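# Seat the matching loose relay into the rack's empty slot

## Task

Several loose relays lie about; each is a small transparent box with a colored button at one end. Pick the one whose button color is the same as the two relays already sitting in the black rack, and insert it into the rack's one free pocket with the button facing up, pressed fully to the bottom. The attempt fails if either of the two relays already in the rack gets raised or leaves the rack.

## Robot and tools

Robot: two arms, left_arm and right_arm, each ending in a two-finger gripper. Each finger pair closes along the gripper's x axis and the fingers point along its +z. The reported end_effector_position is the point midway between the pads; the fingertips extend 17.5 mm past it. A block about 10 cm long juts from the last joint toward the gripper's -y side and turns with it, so mind it near the rack.

Frames: the scene frame has its origin on the table surface, halfway between the arms' nominal bases, +z up, +x pointing out over the table, and left_arm toward +y (image left/right does not follow this). Actual bases: left_arm at (+0.028, +0.449, +0.049) m, right_arm at (+0.055, -0.476, +0.049) m, both almost unrotated. Every hand pose, target and wrist-camera pose an arm reports is in that arm's own base frame. Offsets you command run along that arm's base axes, and rotations turn about its Hand target point. Reported positions may be off by a few centimetres, more when reaching far.

execute_actions: argument actions is a list of actions; each action is a table of up to 15 rows, one row per 1/30 s step (a shorter table repeats its last row to fill 15 steps). Every row holds 18 numbers in [-1, 1], covering both arms always: left_arm dx, dy, dz, rx, ry, rz, then left gripper position, force_limit, speed; then the same nine for right_arm. dx..rz are offsets, not poses: they are measured from the Hand target as it stood when that action began (each row counts from that same start, not from the previous row), and the next action starts from the new Hand target, so repeating an offset moves further. Scale: 1.0 equals 0.6 m for dx, dy, dz or 180 degrees; rx, ry, rz form a single rotation vector. Six zeros re-request the current Hand target. Gripper numbers are absolute settings: position +1 fully open (50 mm), about -0.65 pads touching, -1 to grip until blocked. force_limit: -1 about 20 N per pad, 0 about 102 N, +1 about 185 N. speed: -1 is 20 mm/s, 0 is 85, +1 is 150; both start at +1. Always resend the gripper values you want kept, since 0 is a real command. Optional cameras: list of names, ["all"], or []; an empty actions list returns all images and the scene number.

move: target is one 18-number row or up to 15 rows, same layout and scale; every row's offsets count from the same starting Hand targets. The grippers travel straight lines, taking the shorter turn. speed is in m/s, 0.002 to 1 (default 0.25), rotation up to twice that in rad/s; one value or one per target. blend (m) rounds corners between listed targets; 0 stops at each. Paths last at least 0.5 s and are cut at 10 s. blocking=false returns after about 0.5 s while the motion continues. Nothing is avoided on the way, including the other arm. Result adds a move: line, e.g. done, off_target, moving, held or fault, plus limits=paced (pose clipped) or limits=held (steps withheld).

wait: seconds 0 to 10; arms keep their last command. stop: brakes a running move (fingers continue). zoom_image: camera is cam_left_wrist or cam_right_wrist, region [x0, y0, x1, y1] in pixels from the top-left, no more than 504 by 504, on that camera's latest image (896x504). finished_scene: scene number 1 to 3; ends the scene irreversibly; after ending scene 1 make no further calls in that reply.

Control details: each step the commanded pose is clipped to within 70 mm and 16 degrees of the measured pose. Hand target in results is the last commanded pose after clipping; grippers often stop short of it, and the next action (even zeros) asks again; if still short, send the gap as an offset. To release a push, command the target back beyond the gripper.

Result lines: end_effector_position (m) and end_effector_quat_wxyz in the arm's base frame; Hand target; Tool commands; Joint velocities (may read within noise); Flange force along the gripper's x y z, including held weight and some error. object_status: 0 moving, 1 blocked while opening, 2 blocked while closing (a grip), 3 reached the set position or pads met (usually nothing held). A secure grip needs -1 held and status 2. Opening in mm is about (250 - position_measured) x 0.202. Changing force_limit or speed only applies after a position change of at least 0.01.

Avoid: contact torques at the joint limits (139 N m waist, shoulder, elbow; 34.8 N m forearm roll, wrist pitch, wrist roll) or 150 N total outside force, either of which freezes the arm 10 s; arms touching or squeezing each other; targets beyond a firm contact (the arms are stiff); fast impacts; dropping or releasing a moving part; anything leaving the table; lifting or jostling the two relays already racked. Long stretched holds or pushing into the unreachable heat motors (MOTOR HOT, then an OVER-TEMPERATURE FAULT stop of 30 to 60 s). Time keeps running while you think.

Each tool is called after "Call:" by a JSON object that holds its "fn" and its "kwargs", one argument or row to a line.

## Session

Call:
{"fn": "execute_actions", "kwargs": {
  "actions": []
}}

Scene clock: 0.00 s.
left_arm: end_effector_position=(+0.3960, +0.0192, +0.2858) position_measured=3 object_status=3 end_effector_quat_wxyz=(+0.069, -0.131, +0.958, -0.244) | right_arm: end_effector_position=(+0.0642, +0.3678, +0.1832) position_measured=3 object_status=3 end_effector_quat_wxyz=(+0.279, +0.012, +0.959, +0.049)
Joint positions: left_arm=[0.764 -0.198 -0.399 0.479 -1.564 1.028] | right_arm=[2.192 -0.181 -0.66 0.517 -1.396 -0.817]
Joint velocities: within noise
Flange force (N): no reading
Hand target: left_arm +0.3960, +0.0192, +0.2858; +0.069, -0.131, +0.958, -0.244 | right_arm +0.0642, +0.3678, +0.1832; +0.279, +0.012, +0.959, +0.049
Tool commands: left_gripper/position=+1.0 left_gripper/force_limit=+1.0 left_gripper/speed=+1.0 right_gripper/position=+1.0 right_gripper/force_limit=+1.0 right_gripper/speed=+1.0
camera_calibration:
cam_left_wrist: T_world_to_cam=[[-0.957577, -0.278487, -0.0741052, 0.41633], [-0.266398, 0.953506, -0.140916, 0.140254], [0.109903, -0.115197, -0.987244, 0.37484], [0, 0, 0, 1]] pos_world=[0.394835, 0.0253905, 0.420675]
cam_right_wrist: T_world_to_cam=[[-0.839595, 0.0701844, -0.53866, 0.137469], [-0.169164, 0.908528, 0.382047, -0.375241], [0.516202, 0.411886, -0.750923, 0.0876441], [0, 0, 0, 1]] pos_world=[0.00669929, 0.295169, 0.283223]

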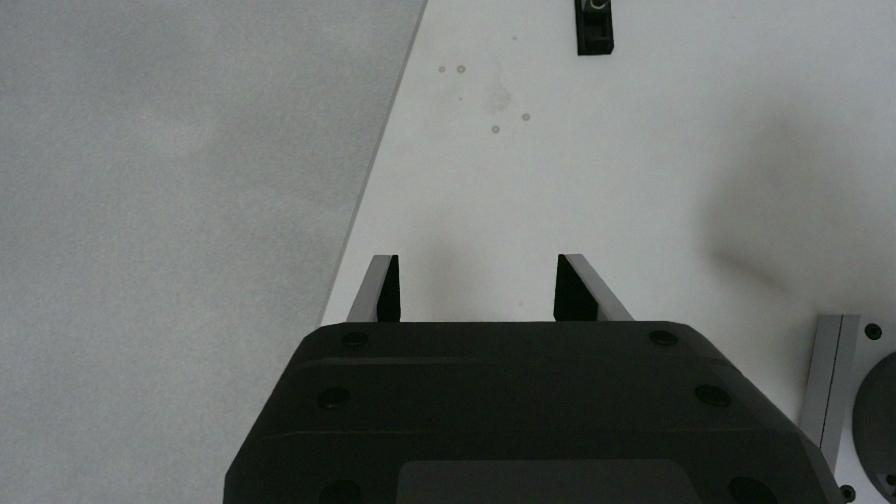

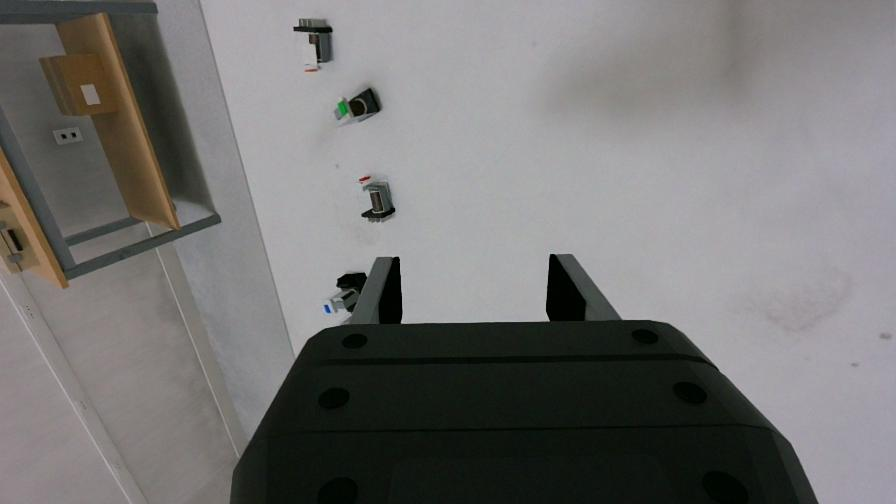

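Call:
{"fn": "move", "kwargs": {
  "target": [0,-0.47,0.12,0,0,0,1,1,1,0.22,-0.42,0.2,0,0,0,1,1,1],
  "speed": 0.35,
  "cameras": ["cam_left_wrist"]
}}

Scene clock: 5.10 s.
left_arm: end_effector_position=(+0.3960, -0.2628, +0.3578) position_measured=3 object_status=3 end_effector_quat_wxyz=(+0.069, -0.131, +0.958, -0.244) | right_arm: end_effector_position=(+0.1930, +0.1558, +0.2740) position_measured=3 object_status=3 end_effector_quat_wxyz=(+0.272, +0.015, +0.962, +0.033)
Joint positions: left_arm=[-0.017 -0.234 -0.261 0.477 -1.342 1.798] | right_arm=[2.32 -0.957 -0.817 0.486 -2.018 -0.636]
Flange force (N): left_arm=[0.0 -5.6 4.9] | right_arm=no reading
Hand target: left_arm +0.3960, -0.2628, +0.3578; +0.069, -0.131, +0.958, -0.244 | right_arm +0.1930, +0.1558, +0.2740; +0.272, +0.015, +0.962, +0.033 (not the last commanded pose)
Off the commanded pose: left_arm 0.000 m, 0 deg | right_arm 0.050 m, 2 deg.
led back after a hold (right arm): the arm was led back toward your command in small steps, so it may still be short of it.
move: held (right_arm; a check stopped the path); limits=paced,held
pose unreachable (right arm): on one or more control steps of this call, first in action 0 (counted from 0), this arm could not follow its commanded pose, so it was not sent that pose on those steps. It may still have moved: this result reports where it is.
cause: moving toward the commanded pose would bring two parts of the arm too close to each other (its gripper and another part of the arm, with joints 3 (elbow) to 6 (wrist roll) between them, 12 mm apart when it was first held).
camera_calibration:
cam_left_wrist: T_world_to_cam=[[-0.957577, -0.278487, -0.0741052, 0.343132], [-0.266398, 0.953506, -0.140916, 0.419288], [0.109903, -0.115197, -0.987244, 0.413436], [0, 0, 0, 1]] pos_world=[0.394835, -0.25661, 0.492675]
Images, in order (width x height): cam_left_wrist 896x504.

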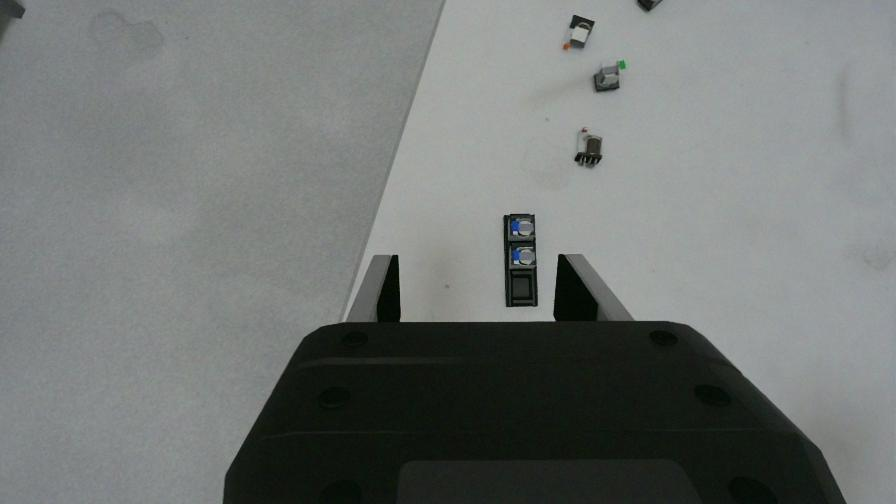

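Call:
{"fn": "wait", "kwargs": {
  "seconds": 0.1,
  "cameras": ["cam_right_wrist"]
}}

Scene clock: 7.30 s.
left_arm: end_effector_position=(+0.3960, -0.2628, +0.3578) position_measured=3 object_status=3 end_effector_quat_wxyz=(+0.069, -0.131, +0.958, -0.244) | right_arm: end_effector_position=(+0.1930, +0.1558, +0.2740) position_measured=3 object_status=3 end_effector_quat_wxyz=(+0.272, +0.015, +0.962, +0.033)
Joint positions: left_arm=[-0.017 -0.234 -0.261 0.477 -1.342 1.798] | right_arm=[2.32 -0.957 -0.817 0.486 -2.018 -0.635]
Flange force (N): left_arm=[-0.1 -5.7 4.9] | right_arm=no reading
Hand target: left_arm +0.3960, -0.2628, +0.3578; +0.069, -0.131, +0.958, -0.244 | right_arm +0.1930, +0.1558, +0.2740; +0.272, +0.015, +0.962, +0.033 (not the last commanded pose)
Tool commands: left_gripper/position=+1.0 left_gripper/force_limit=+1.0 left_gripper/speed=+1.0 right_gripper/position=+1.0 right_gripper/force_limit=+1.0 right_gripper/speed=+1.0
Off the commanded pose: left_arm 0.000 m, 0 deg | right_arm 0.050 m, 2 deg.
wait: 0.10 s; at rest from the start
camera_calibration:
cam_right_wrist: T_world_to_cam=[[-0.84626, 0.0653704, -0.528745, 0.308796], [-0.151287, 0.922105, 0.356138, -0.194002], [0.510839, 0.381377, -0.770451, 0.187782], [0, 0, 0, 1]] pos_world=[0.136046, 0.0870888, 0.377043]
Images, in order (width x height): cam_right_wrist 896x504.

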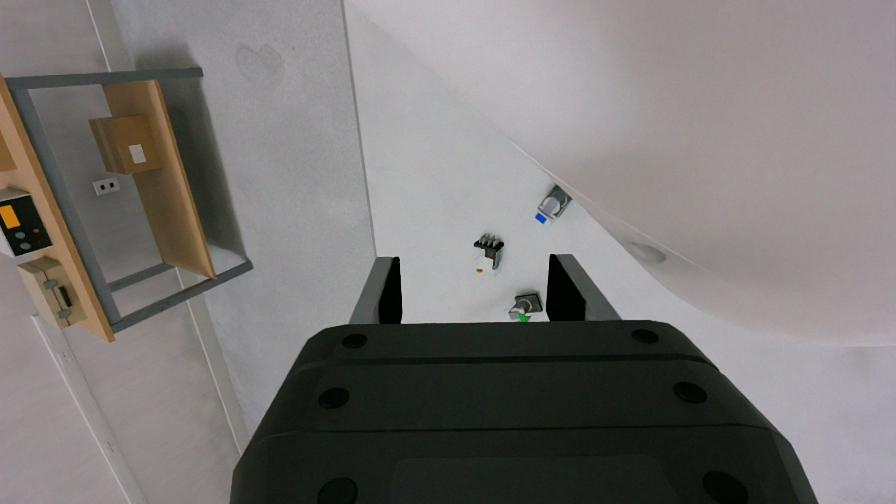

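Call:
{"fn": "move", "kwargs": {
  "target": [0,0,0,0,0,0,1,1,1,0.35,-0.67,0.1,0,0,0,1,1,1],
  "speed": 0.35
}}

Scene clock: 10.23 s.
left_arm: end_effector_position=(+0.3960, -0.2628, +0.3578) position_measured=3 object_status=3 end_effector_quat_wxyz=(+0.069, -0.131, +0.958, -0.244) | right_arm: end_effector_position=(+0.1952, +0.1522, +0.2748) position_measured=3 object_status=3 end_effector_quat_wxyz=(+0.272, +0.015, +0.962, +0.032)
Joint positions: left_arm=[-0.017 -0.234 -0.261 0.477 -1.342 1.798] | right_arm=[2.329 -0.971 -0.818 0.486 -2.035 -0.638]
Flange force (N): left_arm=[-0.3 -6.0 5.2] | right_arm=no reading
Hand target: left_arm +0.3960, -0.2628, +0.3578; +0.069, -0.131, +0.958, -0.244 | right_arm +0.1952, +0.1522, +0.2748; +0.272, +0.015, +0.962, +0.032 (not the last commanded pose)
Off the commanded pose: left_arm 0.000 m, 0 deg | right_arm 0.453 m, 0 deg.
move: held (right_arm; a check stopped the path); limits=held
pose unreachable (right arm): on one or more control steps of this call, first in action 0 (counted from 0), this arm could not follow its commanded pose, so it was not sent that pose on those steps. It may still have moved: this result reports where it is.
cause: moving toward the commanded pose would bring two parts of the arm too close to each other (its gripper and another part of the arm, with joints 3 (elbow) to 6 (wrist roll) between them, 11 mm apart when it was first held).

Call:
{"fn": "move", "kwargs": {
  "target": [
    [0,0,0,0,0,0,1,1,1,0.33,0.18,0.12,0,0,0,1,1,1],
    [0,0,0,0,0,0,1,1,1,0.40,-0.67,0.15,0,0,0,1,1,1]
  ],
  "speed": 0.35,
  "blend": 0.05
}}

Scene clock: 14.60 s.
left_arm: end_effector_position=(+0.3960, -0.2628, +0.3578) position_measured=3 object_status=3 end_effector_quat_wxyz=(+0.069, -0.131, +0.958, -0.244) | right_arm: end_effector_position=(+0.4352, -0.2498, +0.3648) position_measured=3 object_status=3 end_effector_quat_wxyz=(+0.272, +0.015, +0.962, +0.032)
Joint positions: left_arm=[-0.017 -0.234 -0.261 0.477 -1.342 1.798] | right_arm=[-0.445 -0.173 0.013 -0.29 -1.282 2]
Flange force (N): left_arm=[0.9 -5.4 5.2] | right_arm=[1.5 2.3 -1.4]
Hand target: left_arm +0.3960, -0.2628, +0.3578; +0.069, -0.131, +0.958, -0.244 | right_arm +0.4352, -0.2498, +0.3648; +0.272, +0.015, +0.962, +0.032
Off the commanded pose: left_arm 0.000 m, 0 deg | right_arm 0.000 m, 0 deg.
move: done; limits=paced

Call:
{"fn": "move", "kwargs": {
  "target": [-0.12,-0.38,-0.02,0,0,0,1,1,1,0,0,0,0,0,0,1,1,1],
  "speed": 0.35,
  "cameras": ["cam_left_wrist"]
}}

Call:
{"fn": "zoom_image", "kwargs": {
  "camera": "cam_left_wrist",
  "region": [440, 80, 720, 240]
}}

Scene clock: 18.93 s.
left_arm: end_effector_position=(+0.3240, -0.4908, +0.3459) position_measured=3 object_status=3 end_effector_quat_wxyz=(+0.069, -0.131, +0.958, -0.244) | right_arm: end_effector_position=(+0.4352, -0.2498, +0.3648) position_measured=3 object_status=3 end_effector_quat_wxyz=(+0.272, +0.015, +0.962, +0.032)
Joint positions: left_arm=[-0.636 -0.03 -0.055 0.279 -1.108 2.41] | right_arm=[-0.445 -0.173 0.013 -0.29 -1.282 2]
Flange force (N): left_arm=[2.8 -6.6 2.3] | right_arm=[3.5 4.1 -1.2]
Hand target: left_arm +0.3240, -0.4908, +0.3458; +0.069, -0.131, +0.958, -0.244 | right_arm +0.4352, -0.2498, +0.3648; +0.272, +0.015, +0.962, +0.032
Off the commanded pose: left_arm 0.000 m, 0 deg | right_arm 0.000 m, 0 deg.
move: done; limits=paced
camera_calibration:
cam_left_wrist: T_world_to_cam=[[-0.957566, -0.2785, -0.0741995, 0.209838], [-0.266397, 0.953503, -0.140943, 0.615827], [0.110002, -0.115195, -0.987233, 0.383201], [0, 0, 0, 1]] pos_world=[0.322835, -0.48461, 0.480675]
Images, in order (width x height): cam_left_wrist 896x504.

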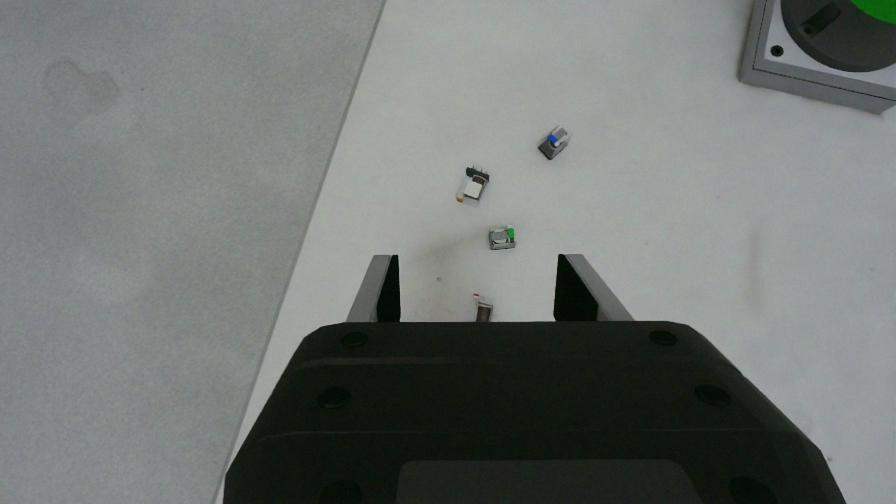

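Scaled by 1.800 from the camera's 896x504 image, which has a finer 1280x720 frame.

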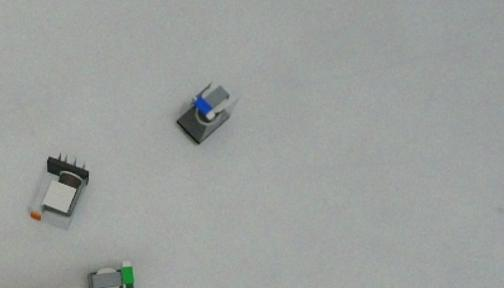

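Call:
{"fn": "move", "kwargs": {
  "target": [-0.053,-0.348,-0.39,0.149,0.065,0,1,1,1,0,0,0,0,0,0,1,1,1],
  "speed": 0.35,
  "cameras": ["cam_left_wrist"]
}}

Call:
{"fn": "zoom_image", "kwargs": {
  "camera": "cam_left_wrist",
  "region": [360, 100, 610, 320]
}}

Scene clock: 26.33 s.
left_arm: end_effector_position=(+0.2922, -0.6996, +0.1119) position_measured=3 object_status=3 end_effector_quat_wxyz=(+0.000, -0.136, +0.991, -0.001) | right_arm: end_effector_position=(+0.4352, -0.2498, +0.3648) position_measured=3 object_status=3 end_effector_quat_wxyz=(+0.272, +0.015, +0.962, +0.032)
Joint positions: left_arm=[-1.002 0.882 0.837 0.001 -1.523 2.846] | right_arm=[-0.445 -0.173 0.013 -0.29 -1.282 2]
Flange force (N): left_arm=[3.2 0.4 1.6] | right_arm=[3.3 4.3 -1.3]
Hand target: left_arm +0.2922, -0.6996, +0.1118; +0.000, -0.136, +0.991, -0.001 | right_arm +0.4352, -0.2498, +0.3648; +0.272, +0.015, +0.962, +0.032
Off the commanded pose: left_arm 0.000 m, 0 deg | right_arm 0.000 m, 0 deg.
move: done; limits=paced
camera_calibration:
cam_left_wrist: T_world_to_cam=[[-0.965564, -0.260155, -0.00226528, 0.110978], [-0.243862, 0.90199, 0.356293, 0.67518], [-0.0906484, 0.344577, -0.934371, 0.505993], [0, 0, 0, 1]] pos_world=[0.317674, -0.754487, 0.232475]
Images, in order (width x height): cam_left_wrist 896x504.

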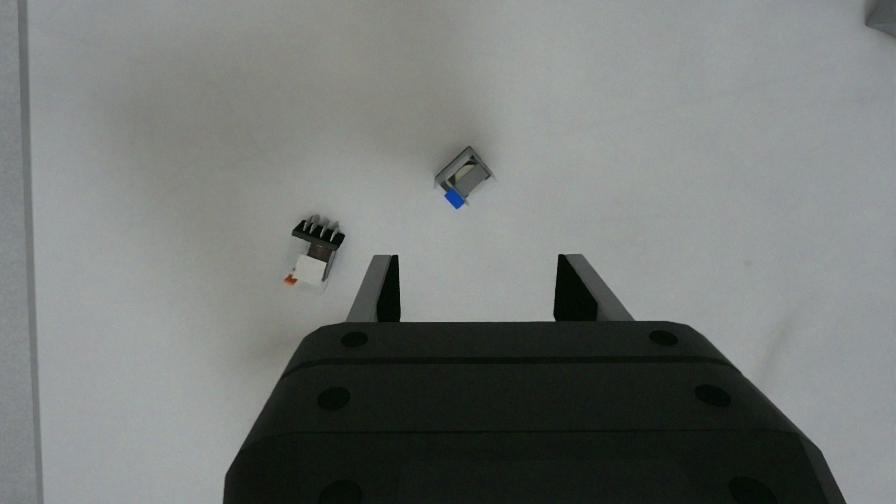

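Scaled by 2.016 from the camera's 896x504 image, which has a finer 1280x720 frame.

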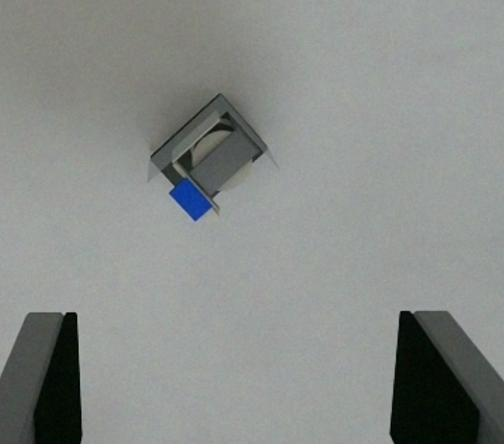

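Call:
{"fn": "move", "kwargs": {
  "target": [0,-0.0027,-0.145,0,0,0.233,1,1,1,0,0,0,0,0,0,1,1,1],
  "cameras": ["cam_left_wrist"]
}}

Call:
{"fn": "zoom_image", "kwargs": {
  "camera": "cam_left_wrist",
  "region": [360, 130, 600, 340]
}}

Scene clock: 34.30 s.
left_arm: end_effector_position=(+0.2922, -0.7013, +0.0249) position_measured=3 object_status=3 end_effector_quat_wxyz=(+0.000, -0.481, +0.876, -0.001) | right_arm: end_effector_position=(+0.4352, -0.2498, +0.3648) position_measured=3 object_status=3 end_effector_quat_wxyz=(+0.272, +0.015, +0.962, +0.032)
Joint positions: left_arm=[-1.004 0.926 0.71 -0.001 -1.353 3.58] | right_arm=[-0.445 -0.173 0.013 -0.29 -1.282 2]
Flange force (N): left_arm=[3.0 1.3 1.8] | right_arm=[3.1 4.1 -1.1]
Hand target: left_arm +0.2922, -0.7013, +0.0248; +0.000, -0.482, +0.876, -0.001 | right_arm +0.4352, -0.2498, +0.3648; +0.272, +0.015, +0.962, +0.032
Off the commanded pose: left_arm 0.000 m, 0 deg | right_arm 0.000 m, 0 deg.
move: done
camera_calibration:
cam_left_wrist: T_world_to_cam=[[-0.544378, -0.838837, -0.00233361, -0.418528], [-0.784242, 0.507956, 0.356292, 0.589269], [-0.297686, 0.195788, -0.934372, 0.381436], [0, 0, 0, 1]] pos_world=[0.34784, -0.72508, 0.145475]
Images, in order (width x height): cam_left_wrist 896x504.

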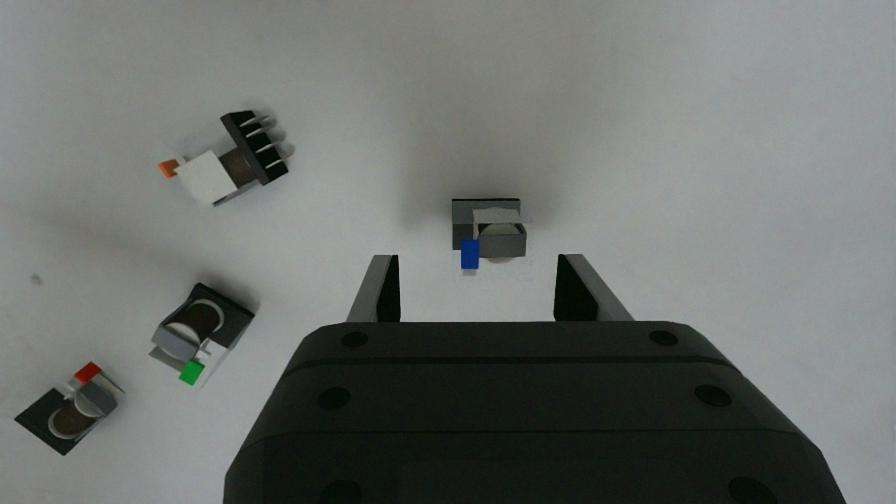

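Scaled by 2.100 from the camera's 896x504 image, which has a finer 1280x720 frame.

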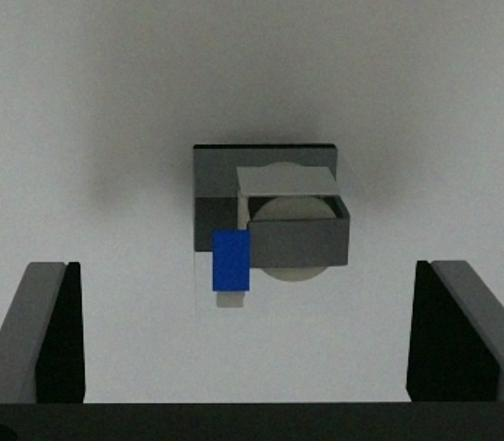

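Call:
{"fn": "move", "kwargs": {
  "target": [-0.0055,-0.009,0,0,0,0,1,1,1,0,0,0,0,0,0,1,1,1]
}}

Call:
{"fn": "move", "kwargs": {
  "target": [0,0,-0.04,0,0,0,1,1,1,0,0,0,0,0,0,1,1,1],
  "speed": 0.08,
  "cameras": ["cam_left_wrist"]
}}

Call:
{"fn": "zoom_image", "kwargs": {
  "camera": "cam_left_wrist",
  "region": [360, 160, 600, 340]
}}

Scene clock: 39.07 s.
left_arm: end_effector_position=(+0.2889, -0.7067, +0.0248) position_measured=3 object_status=3 end_effector_quat_wxyz=(+0.000, -0.482, +0.876, -0.001) | right_arm: end_effector_position=(+0.4352, -0.2498, +0.3648) position_measured=3 object_status=3 end_effector_quat_wxyz=(+0.272, +0.015, +0.962, +0.032)
Joint positions: left_arm=[-1.012 0.938 0.732 -0.001 -1.362 3.588] | right_arm=[-0.445 -0.173 0.013 -0.29 -1.282 2]
Flange force (N): left_arm=[1.0 4.5 2.2] | right_arm=[3.1 3.4 -0.7]
Hand target: left_arm +0.2889, -0.7067, +0.0248; +0.000, -0.482, +0.876, -0.001 | right_arm +0.4352, -0.2498, +0.3648; +0.272, +0.015, +0.962, +0.032
Off the commanded pose: left_arm 0.000 m, 0 deg | right_arm 0.000 m, 0 deg.
move: done

Scene clock: 39.83 s.
left_arm: end_effector_position=(+0.2889, -0.7067, +0.0009) position_measured=3 object_status=3 end_effector_quat_wxyz=(+0.000, -0.482, +0.876, -0.001) | right_arm: end_effector_position=(+0.4352, -0.2498, +0.3648) position_measured=3 object_status=3 end_effector_quat_wxyz=(+0.272, +0.015, +0.962, +0.032)
Joint positions: left_arm=[-1.012 0.956 0.706 -0.001 -1.319 3.588] | right_arm=[-0.445 -0.173 0.013 -0.29 -1.282 2]
Flange force (N): left_arm=[2.6 1.5 2.0] | right_arm=[3.9 3.9 -0.9]
Hand target: left_arm +0.2889, -0.7067, +0.0008; +0.000, -0.482, +0.876, -0.001 | right_arm +0.4352, -0.2498, +0.3648; +0.272, +0.015, +0.962, +0.032
Off the commanded pose: left_arm 0.000 m, 0 deg | right_arm 0.000 m, 0 deg.
move: done
camera_calibration:
cam_left_wrist: T_world_to_cam=[[-0.544311, -0.83888, -0.00236213, -0.424961], [-0.784288, 0.507886, 0.356292, 0.597938], [-0.297687, 0.195787, -0.934372, 0.359086], [0, 0, 0, 1]] pos_world=[0.34454, -0.73048, 0.121475]
Images, in order (width x height): cam_left_wrist 896x504.

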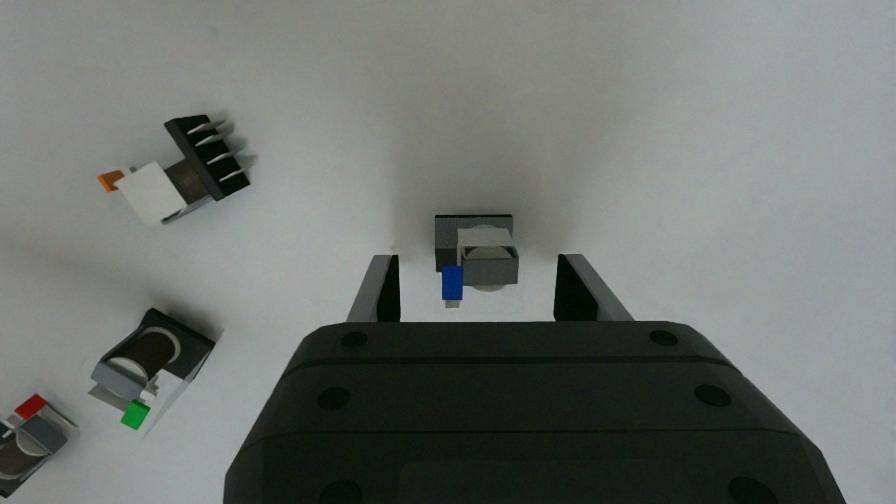

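Scaled by 2.100 from the camera's 896x504 image, which has a finer 1280x720 frame.

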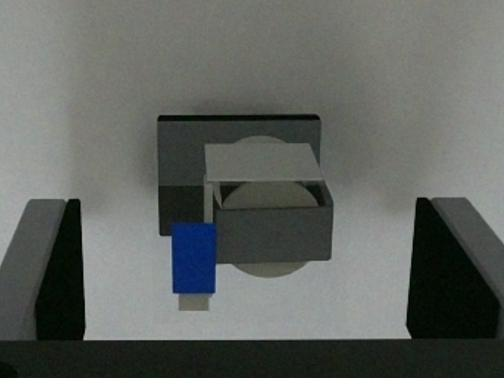

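Call:
{"fn": "move", "kwargs": {
  "target": [-0.0015,0.0005,-0.0385,0,0,0,1,1,1,0,0,0,0,0,0,1,1,1],
  "speed": 0.05
}}

Call:
{"fn": "move", "kwargs": {
  "target": [0,0,0,0,0,0,-1,-0.9,-0.8,0,0,0,0,0,0,1,1,1],
  "cameras": ["cam_left_wrist"]
}}

Call:
{"fn": "zoom_image", "kwargs": {
  "camera": "cam_left_wrist",
  "region": [360, 160, 600, 340]
}}

Scene clock: 42.20 s.
left_arm: end_effector_position=(+0.2880, -0.7064, -0.0222) position_measured=3 object_status=3 end_effector_quat_wxyz=(+0.000, -0.482, +0.876, -0.001) | right_arm: end_effector_position=(+0.4352, -0.2498, +0.3648) position_measured=3 object_status=3 end_effector_quat_wxyz=(+0.272, +0.015, +0.962, +0.032)
Joint positions: left_arm=[-1.013 0.973 0.683 -0.001 -1.277 3.588] | right_arm=[-0.445 -0.173 0.013 -0.29 -1.282 2]
Flange force (N): left_arm=[2.6 1.7 2.1] | right_arm=[4.1 4.4 -0.8]
Hand target: left_arm +0.2880, -0.7064, -0.0223; +0.000, -0.482, +0.876, -0.001 | right_arm +0.4352, -0.2498, +0.3648; +0.272, +0.015, +0.962, +0.032
Off the commanded pose: left_arm 0.000 m, 0 deg | right_arm 0.000 m, 0 deg.
move: done

Scene clock: 43.10 s.
left_arm: end_effector_position=(+0.2880, -0.7064, -0.0223) position_measured=116 object_status=0 end_effector_quat_wxyz=(+0.000, -0.482, +0.876, -0.001) | right_arm: end_effector_position=(+0.4352, -0.2498, +0.3648) position_measured=3 object_status=3 end_effector_quat_wxyz=(+0.272, +0.015, +0.962, +0.032)
Joint positions: left_arm=[-1.013 0.973 0.682 -0.001 -1.277 3.588] | right_arm=[-0.445 -0.173 0.013 -0.29 -1.282 2]
Flange force (N): left_arm=[2.9 1.5 2.1] | right_arm=[2.6 3.3 -0.9]
Hand target: left_arm +0.2880, -0.7064, -0.0223; +0.000, -0.482, +0.876, -0.001 | right_arm +0.4352, -0.2498, +0.3648; +0.272, +0.015, +0.962, +0.032
Off the commanded pose: left_arm 0.000 m, 0 deg | right_arm 0.000 m, 0 deg.
move: done
camera_calibration:
cam_left_wrist: T_world_to_cam=[[-0.544311, -0.83888, -0.00236213, -0.425254], [-0.784288, 0.507886, 0.356292, 0.605311], [-0.297687, 0.195787, -0.934372, 0.337175], [0, 0, 0, 1]] pos_world=[0.34364, -0.73018, 0.0983745]
Images, in order (width x height): cam_left_wrist 896x504.

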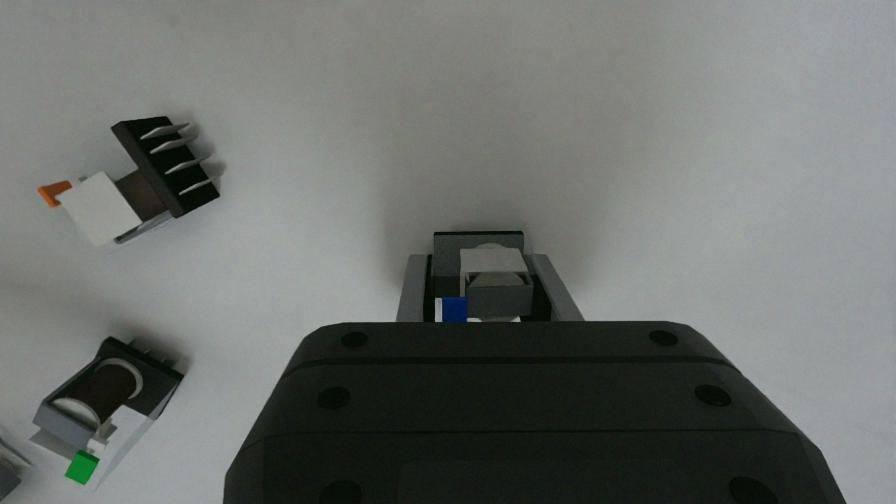

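Scaled by 2.100 from the camera's 896x504 image, which has a finer 1280x720 frame.

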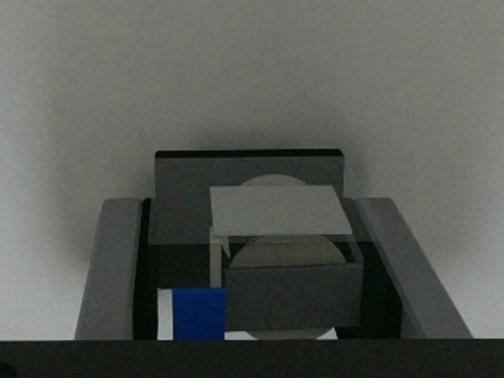

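Call:
{"fn": "move", "kwargs": {
  "target": [
    [0,0,0.2,0,0,0,-1,-0.9,-0.8,0,0,0,0,0,0,1,1,1],
    [0.1143,0.682,0.22,0,0,-0.233,-1,-0.9,-0.8,0,0,0,0,0,0,1,1,1]
  ],
  "speed": [0.12,0.3],
  "blend": [0.03,0],
  "cameras": ["cam_left_wrist"]
}}

Call:
{"fn": "zoom_image", "kwargs": {
  "camera": "cam_left_wrist",
  "region": [360, 60, 600, 330]
}}

Scene clock: 47.50 s.
left_arm: end_effector_position=(+0.3566, -0.2972, +0.1097) position_measured=116 object_status=2 end_effector_quat_wxyz=(+0.000, -0.136, +0.991, -0.001) | right_arm: end_effector_position=(+0.4352, -0.2498, +0.3648) position_measured=3 object_status=3 end_effector_quat_wxyz=(+0.272, +0.015, +0.962, +0.032)
Joint positions: left_arm=[-0.409 0.12 -0.282 0.003 -1.168 2.252] | right_arm=[-0.445 -0.173 0.013 -0.29 -1.282 2]
Flange force (N): left_arm=[2.4 -5.5 2.8] | right_arm=[3.9 4.1 -0.8]
Hand target: left_arm +0.3566, -0.2972, +0.1097; +0.000, -0.136, +0.991, -0.001 | right_arm +0.4352, -0.2498, +0.3648; +0.272, +0.015, +0.962, +0.032
Off the commanded pose: left_arm 0.000 m, 0 deg | right_arm 0.000 m, 0 deg.
move: done
camera_calibration:
cam_left_wrist: T_world_to_cam=[[-0.965557, -0.26018, -0.00227446, 0.277833], [-0.243888, 0.901983, 0.356294, 0.328679], [-0.090649, 0.344577, -0.934371, 0.371211], [0, 0, 0, 1]] pos_world=[0.382074, -0.352087, 0.230375]
Images, in order (width x height): cam_left_wrist 896x504.

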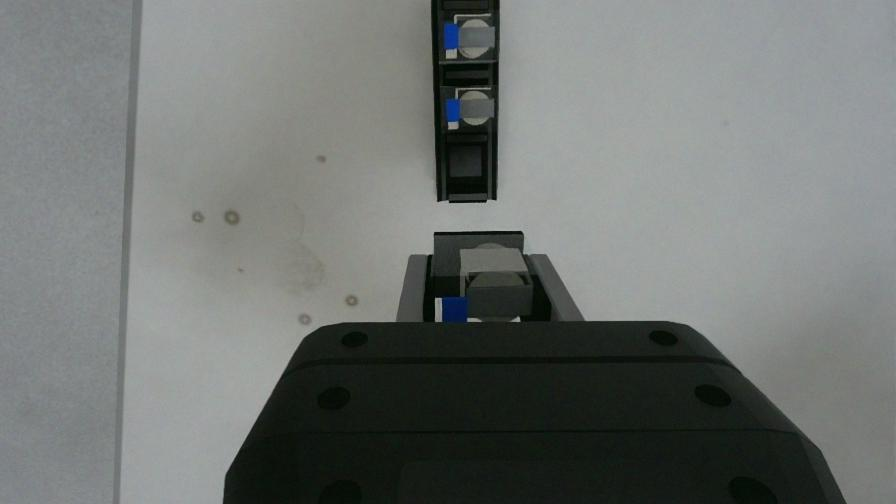

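Scaled by 1.867 from the camera's 896x504 image, which has a finer 1280x720 frame.

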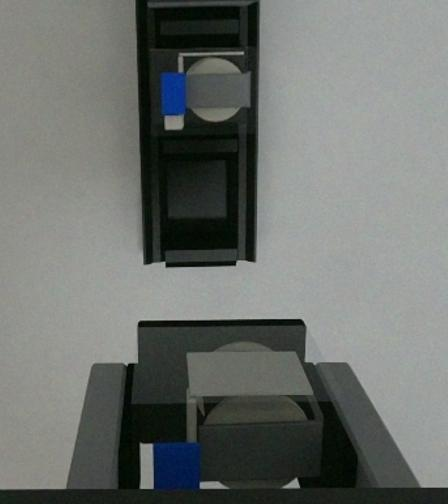

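Call:
{"fn": "move", "kwargs": {
  "target": [-0.0043,-0.023,-0.125,0,0,0,-1,-0.9,-0.8,0,0,0,0,0,0,1,1,1],
  "speed": 0.15,
  "cameras": ["cam_left_wrist"]
}}

Call:
{"fn": "zoom_image", "kwargs": {
  "camera": "cam_left_wrist",
  "region": [360, 60, 600, 330]
}}

Scene clock: 54.03 s.
left_arm: end_effector_position=(+0.3540, -0.3109, +0.0348) position_measured=116 object_status=2 end_effector_quat_wxyz=(+0.000, -0.136, +0.991, -0.001) | right_arm: end_effector_position=(+0.4352, -0.2498, +0.3648) position_measured=3 object_status=3 end_effector_quat_wxyz=(+0.272, +0.015, +0.962, +0.032)
Joint positions: left_arm=[-0.44 0.227 -0.353 0.003 -0.99 2.282] | right_arm=[-0.445 -0.173 0.013 -0.29 -1.282 2]
Flange force (N): left_arm=[3.7 -3.9 1.9] | right_arm=[3.2 3.5 -0.9]
Hand target: left_arm +0.3540, -0.3110, +0.0347; +0.000, -0.136, +0.991, -0.001 | right_arm +0.4352, -0.2498, +0.3648; +0.272, +0.015, +0.962, +0.032
Off the commanded pose: left_arm 0.000 m, 0 deg | right_arm 0.000 m, 0 deg.
move: done
camera_calibration:
cam_left_wrist: T_world_to_cam=[[-0.965568, -0.260139, -0.00238979, 0.271624], [-0.243884, 0.90196, 0.356356, 0.367104], [-0.0905466, 0.344668, -0.934347, 0.305609], [0, 0, 0, 1]] pos_world=[0.379474, -0.365787, 0.155375]
Images, in order (width x height): cam_left_wrist 896x504.

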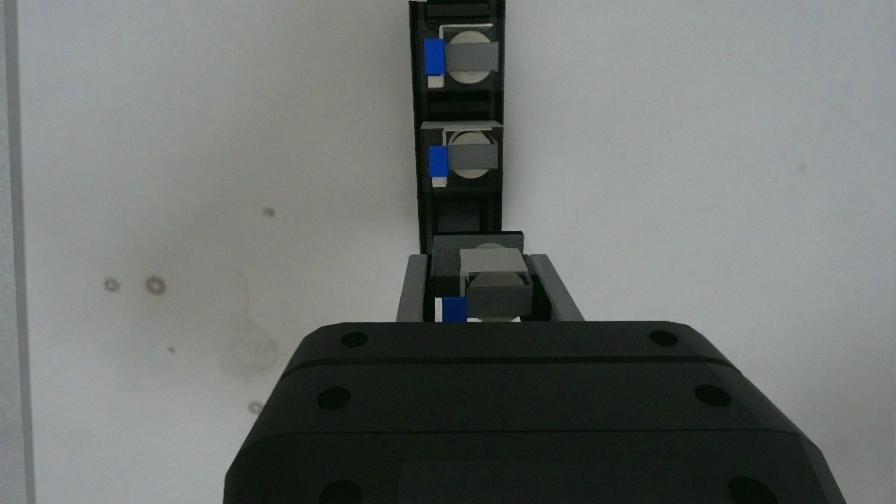

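Scaled by 1.867 from the camera's 896x504 image, which has a finer 1280x720 frame.

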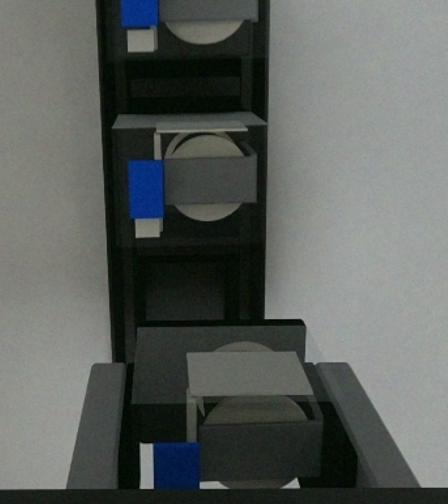

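Call:
{"fn": "move", "kwargs": {
  "target": [0.008,0.0021,-0.045,0,0,0,-1,-0.9,-0.8,0,0,0,0,0,0,1,1,1],
  "speed": 0.08,
  "cameras": ["cam_left_wrist"]
}}

Call:
{"fn": "zoom_image", "kwargs": {
  "camera": "cam_left_wrist",
  "region": [360, 100, 600, 330]
}}

Scene clock: 58.03 s.
left_arm: end_effector_position=(+0.3588, -0.3097, +0.0078) position_measured=116 object_status=2 end_effector_quat_wxyz=(+0.000, -0.136, +0.991, -0.001) | right_arm: end_effector_position=(+0.4352, -0.2498, +0.3648) position_measured=3 object_status=3 end_effector_quat_wxyz=(+0.272, +0.015, +0.962, +0.032)
Joint positions: left_arm=[-0.433 0.274 -0.369 0.003 -0.927 2.274] | right_arm=[-0.445 -0.173 0.013 -0.29 -1.282 2]
Flange force (N): left_arm=[3.7 -3.7 2.0] | right_arm=[3.2 3.5 -0.7]
Hand target: left_arm +0.3588, -0.3097, +0.0077; +0.000, -0.136, +0.991, -0.001 | right_arm +0.4352, -0.2498, +0.3648; +0.272, +0.015, +0.962, +0.032
Off the commanded pose: left_arm 0.000 m, 0 deg | right_arm 0.000 m, 0 deg.
move: done
camera_calibration:
cam_left_wrist: T_world_to_cam=[[-0.965564, -0.260155, -0.00226528, 0.276483], [-0.243862, 0.90199, 0.356293, 0.376825], [-0.0906484, 0.344577, -0.934371, 0.280412], [0, 0, 0, 1]] pos_world=[0.384274, -0.364587, 0.128375]
Images, in order (width x height): cam_left_wrist 896x504.

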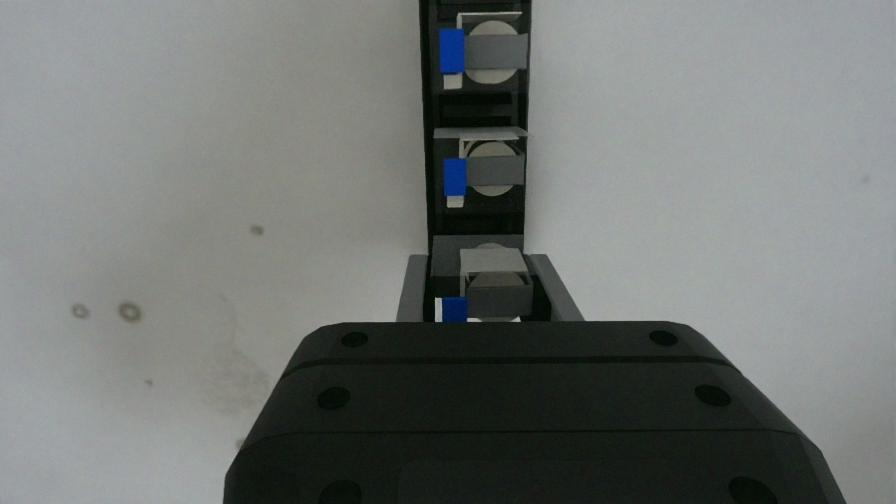

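Scaled by 2.100 from the camera's 896x504 image, which has a finer 1280x720 frame.

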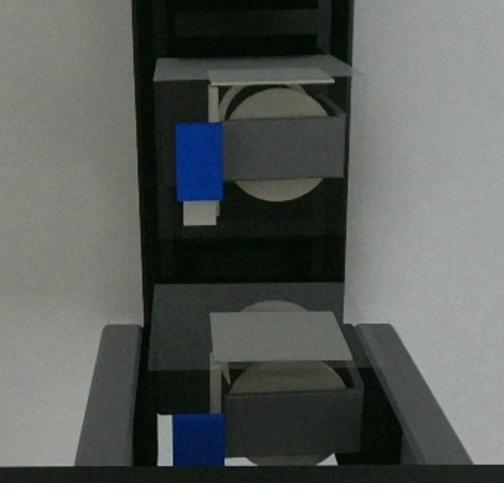

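Call:
{"fn": "move", "kwargs": {
  "target": [
    [-0.0013,0.0017,-0.018,0,0,0,-1,-0.9,-0.8,0,0,0,0,0,0,1,1,1],
    [-0.0013,0.0017,-0.0275,0,0,0,-1,-0.9,-0.8,0,0,0,0,0,0,1,1,1]
  ],
  "speed": [0.03,0.012],
  "cameras": ["cam_left_wrist"]
}}

Call:
{"fn": "zoom_image", "kwargs": {
  "camera": "cam_left_wrist",
  "region": [360, 100, 600, 330]
}}

Scene clock: 61.27 s.
left_arm: end_effector_position=(+0.3580, -0.3087, -0.0087) position_measured=116 object_status=2 end_effector_quat_wxyz=(+0.000, -0.136, +0.991, -0.001) | right_arm: end_effector_position=(+0.4352, -0.2498, +0.3648) position_measured=3 object_status=3 end_effector_quat_wxyz=(+0.272, +0.015, +0.962, +0.032)
Joint positions: left_arm=[-0.431 0.298 -0.386 0.003 -0.886 2.273] | right_arm=[-0.445 -0.173 0.013 -0.29 -1.282 2]
Flange force (N): left_arm=[2.8 -4.7 3.1] | right_arm=[3.2 3.4 -1.0]
Hand target: left_arm +0.3580, -0.3087, -0.0088; +0.000, -0.136, +0.991, -0.001 | right_arm +0.4352, -0.2498, +0.3648; +0.272, +0.015, +0.962, +0.032
Off the commanded pose: left_arm 0.000 m, 0 deg | right_arm 0.000 m, 0 deg.
move: done
camera_calibration:
cam_left_wrist: T_world_to_cam=[[-0.965558, -0.26018, -0.00227431, 0.275923], [-0.243888, 0.901983, 0.356294, 0.381614], [-0.0906489, 0.344577, -0.934371, 0.264578], [0, 0, 0, 1]] pos_world=[0.383474, -0.363587, 0.111875]
Images, in order (width x height): cam_left_wrist 896x504.

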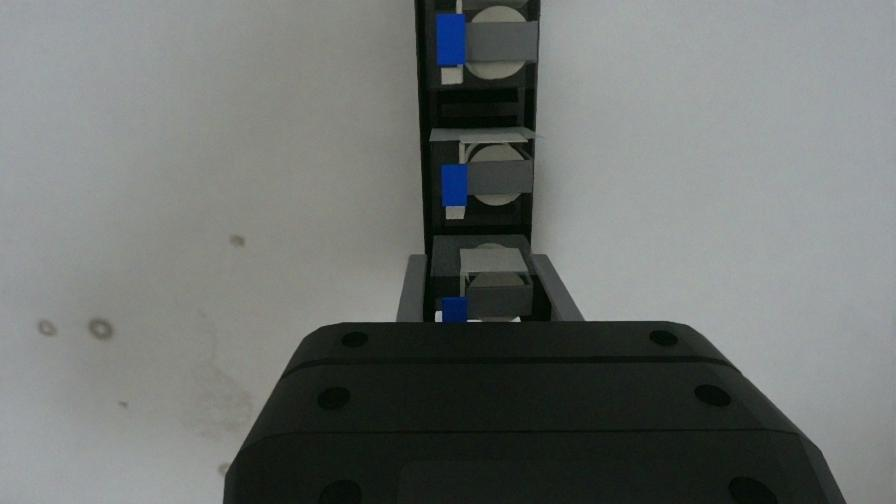

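Scaled by 2.100 from the camera's 896x504 image, which has a finer 1280x720 frame.

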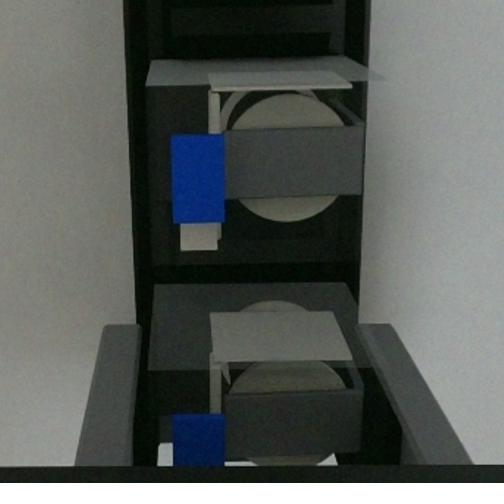

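Call:
{"fn": "move", "kwargs": {
  "target": [0,0,-0.0065,0,0,0,-1,-0.9,-0.8,0,0,0,0,0,0,1,1,1],
  "speed": 0.012
}}

Call:
{"fn": "move", "kwargs": {
  "target": [0,0,-0.005,0,0,0,-1,-0.9,-0.8,0,0,0,0,0,0,1,1,1],
  "speed": 0.012,
  "cameras": ["cam_left_wrist"]
}}

Call:
{"fn": "zoom_image", "kwargs": {
  "camera": "cam_left_wrist",
  "region": [360, 100, 600, 330]
}}

Scene clock: 63.13 s.
left_arm: end_effector_position=(+0.3580, -0.3087, -0.0126) position_measured=116 object_status=2 end_effector_quat_wxyz=(+0.000, -0.136, +0.991, -0.001) | right_arm: end_effector_position=(+0.4352, -0.2498, +0.3648) position_measured=3 object_status=3 end_effector_quat_wxyz=(+0.272, +0.015, +0.962, +0.032)
Joint positions: left_arm=[-0.431 0.304 -0.389 0.003 -0.877 2.273] | right_arm=[-0.445 -0.173 0.013 -0.29 -1.282 2]
Flange force (N): left_arm=[3.3 -3.9 2.8] | right_arm=[3.5 3.0 -1.2]
Hand target: left_arm +0.3580, -0.3087, -0.0127; +0.000, -0.136, +0.991, -0.001 | right_arm +0.4352, -0.2498, +0.3648; +0.272, +0.015, +0.962, +0.032
Off the commanded pose: left_arm 0.000 m, 0 deg | right_arm 0.000 m, 0 deg.
move: done

Scene clock: 63.83 s.
left_arm: end_effector_position=(+0.3580, -0.3087, -0.0156) position_measured=116 object_status=2 end_effector_quat_wxyz=(+0.000, -0.136, +0.991, -0.001) | right_arm: end_effector_position=(+0.4352, -0.2498, +0.3648) position_measured=3 object_status=3 end_effector_quat_wxyz=(+0.272, +0.015, +0.962, +0.032)
Joint positions: left_arm=[-0.431 0.309 -0.391 0.003 -0.87 2.273] | right_arm=[-0.445 -0.173 0.013 -0.29 -1.282 2]
Flange force (N): left_arm=[3.1 -4.3 3.1] | right_arm=[2.9 3.9 -1.0]
Hand target: left_arm +0.3580, -0.3087, -0.0157; +0.000, -0.136, +0.991, -0.001 | right_arm +0.4352, -0.2498, +0.3648; +0.272, +0.015, +0.962, +0.032
Off the commanded pose: left_arm 0.000 m, 0 deg | right_arm 0.000 m, 0 deg.
move: done
camera_calibration:
cam_left_wrist: T_world_to_cam=[[-0.965558, -0.26018, -0.00227431, 0.275907], [-0.243888, 0.901983, 0.356294, 0.384072], [-0.0906489, 0.344577, -0.934371, 0.25813], [0, 0, 0, 1]] pos_world=[0.383474, -0.363587, 0.104975]
Images, in order (width x height): cam_left_wrist 896x504.

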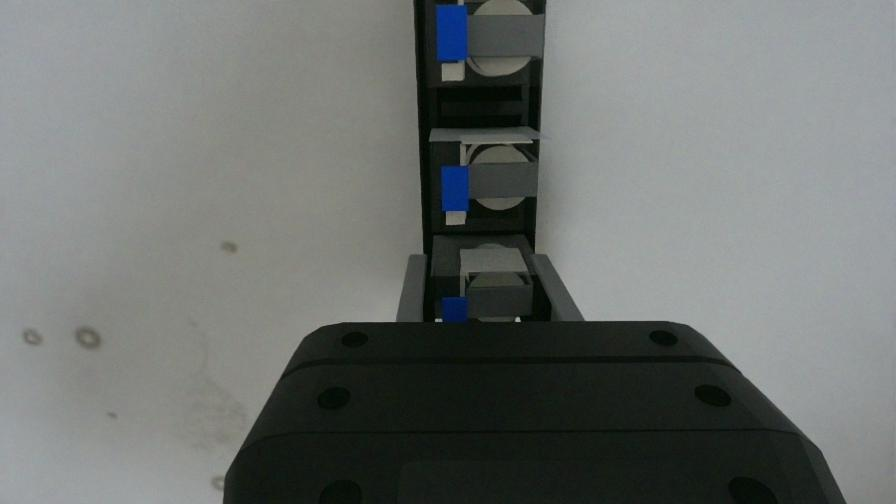

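Scaled by 2.100 from the camera's 896x504 image, which has a finer 1280x720 frame.

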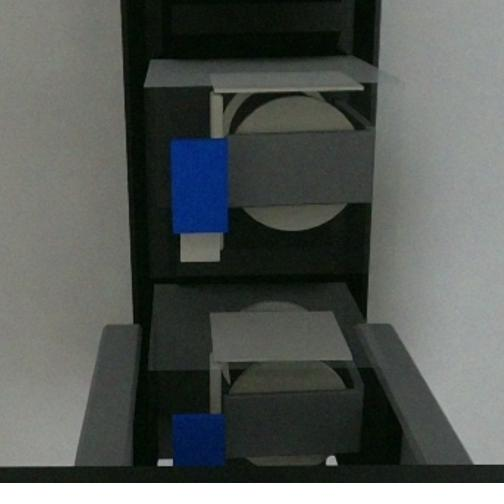

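Call:
{"fn": "move", "kwargs": {
  "target": [0,0,-0.004,0,0,0,-1,-0.9,-0.8,0,0,0,0,0,0,1,1,1],
  "speed": 0.01
}}

Call:
{"fn": "move", "kwargs": {
  "target": [0,0,-0.0025,0,0,0,-1,-0.9,-0.8,0,0,0,0,0,0,1,1,1],
  "speed": 0.01,
  "cameras": ["cam_left_wrist"]
}}

Call:
{"fn": "zoom_image", "kwargs": {
  "camera": "cam_left_wrist",
  "region": [360, 100, 600, 330]
}}

Scene clock: 66.10 s.
left_arm: end_effector_position=(+0.3581, -0.3087, -0.0179) position_measured=116 object_status=2 end_effector_quat_wxyz=(+0.000, -0.136, +0.991, -0.001) | right_arm: end_effector_position=(+0.4352, -0.2498, +0.3648) position_measured=3 object_status=3 end_effector_quat_wxyz=(+0.272, +0.015, +0.962, +0.032)
Joint positions: left_arm=[-0.431 0.313 -0.392 0.003 -0.864 2.273] | right_arm=[-0.445 -0.173 0.013 -0.29 -1.282 2]
Flange force (N): left_arm=[15.4 26.7 -104.1] | right_arm=[3.2 4.2 -0.6]
Hand target: left_arm +0.3580, -0.3087, -0.0181; +0.000, -0.136, +0.991, -0.001 | right_arm +0.4352, -0.2498, +0.3648; +0.272, +0.015, +0.962, +0.032
Off the commanded pose: left_arm 0.000 m, 0 deg | right_arm 0.000 m, 0 deg.
move: done

Scene clock: 66.60 s.
left_arm: end_effector_position=(+0.3574, -0.3084, -0.0150) position_measured=116 object_status=2 end_effector_quat_wxyz=(-0.001, -0.136, +0.991, -0.001) | right_arm: end_effector_position=(+0.4352, -0.2498, +0.3648) position_measured=3 object_status=3 end_effector_quat_wxyz=(+0.272, +0.015, +0.962, +0.032)
Joint positions: left_arm=[-0.431 0.308 -0.39 0.003 -0.874 2.273] | right_arm=[-0.445 -0.173 0.013 -0.29 -1.282 2]
Flange force (N): left_arm=[3.2 -4.8 3.1] | right_arm=[3.5 3.7 -1.1]
Flange force when the fault began (N): left_arm=[19.8 37.2 -136.5]
Hand target: left_arm +0.3574, -0.3084, -0.0150; -0.001, -0.136, +0.991, -0.001 (not the last commanded pose) | right_arm +0.4352, -0.2498, +0.3648; +0.272, +0.015, +0.962, +0.032
Tool commands: left_gripper/position=-1.0 left_gripper/force_limit=-0.898039 left_gripper/speed=-0.796078 right_gripper/position=+1.0 right_gripper/force_limit=+1.0 right_gripper/speed=+1.0
Off the commanded pose: left_arm 0.005 m, 0 deg | right_arm 0.000 m, 0 deg.
FORCE FAULT: contact force on the left arm reached its limit, and that arm stopped. The contact can be on any part of that arm, not only on its tool. That arm's remaining commands of this call were not run. That arm is still stopped at the end of this call. That arm stays stopped for about 10 more seconds. Until then a move that you send moves the other arm only, and its call returns only when the move has ended. Once the stop has ended, the next robot result says so. If the stop ends while you think or write, that arm runs what you send next, counted from a new Hand target: where the arm stands when the stop ends. While its stop runs, that arm takes no new command, but its gripper still runs the gripper command that each later call begins with. Until it ends, the stop uses up actions while you think or wait. An arm that is not stopped still takes commands.
move: fault (left_arm)
camera_calibration:
cam_left_wrist: T_world_to_cam=[[-0.965514, -0.260351, -0.000301867, 0.275388], [-0.243236, 0.90163, 0.357631, 0.383124], [-0.0928375, 0.345372, -0.933863, 0.259578], [0, 0, 0, 1]] pos_world=[0.383179, -0.363389, 0.105476]
Images, in order (width x height): cam_left_wrist 896x504.

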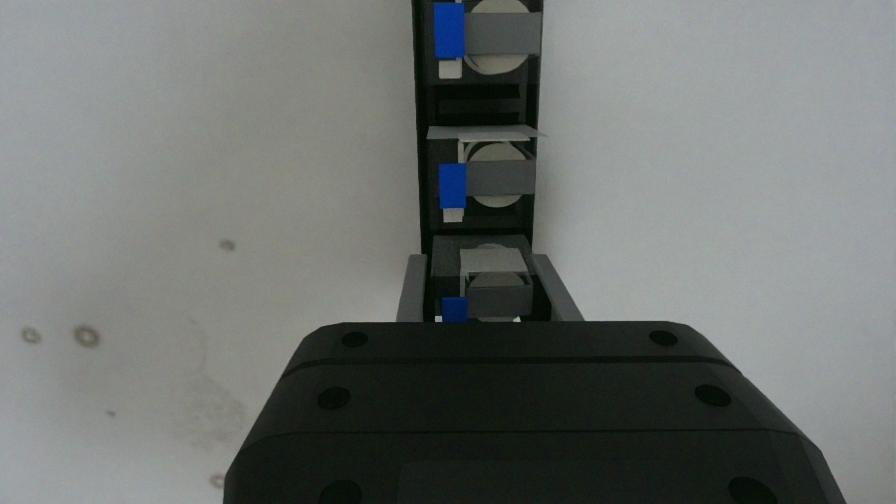

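Scaled by 2.100 from the camera's 896x504 image, which has a finer 1280x720 frame.

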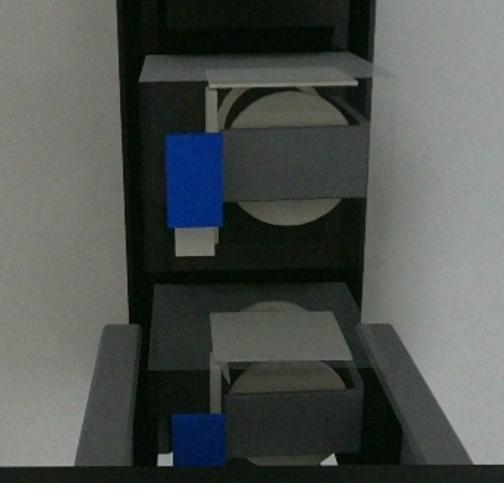

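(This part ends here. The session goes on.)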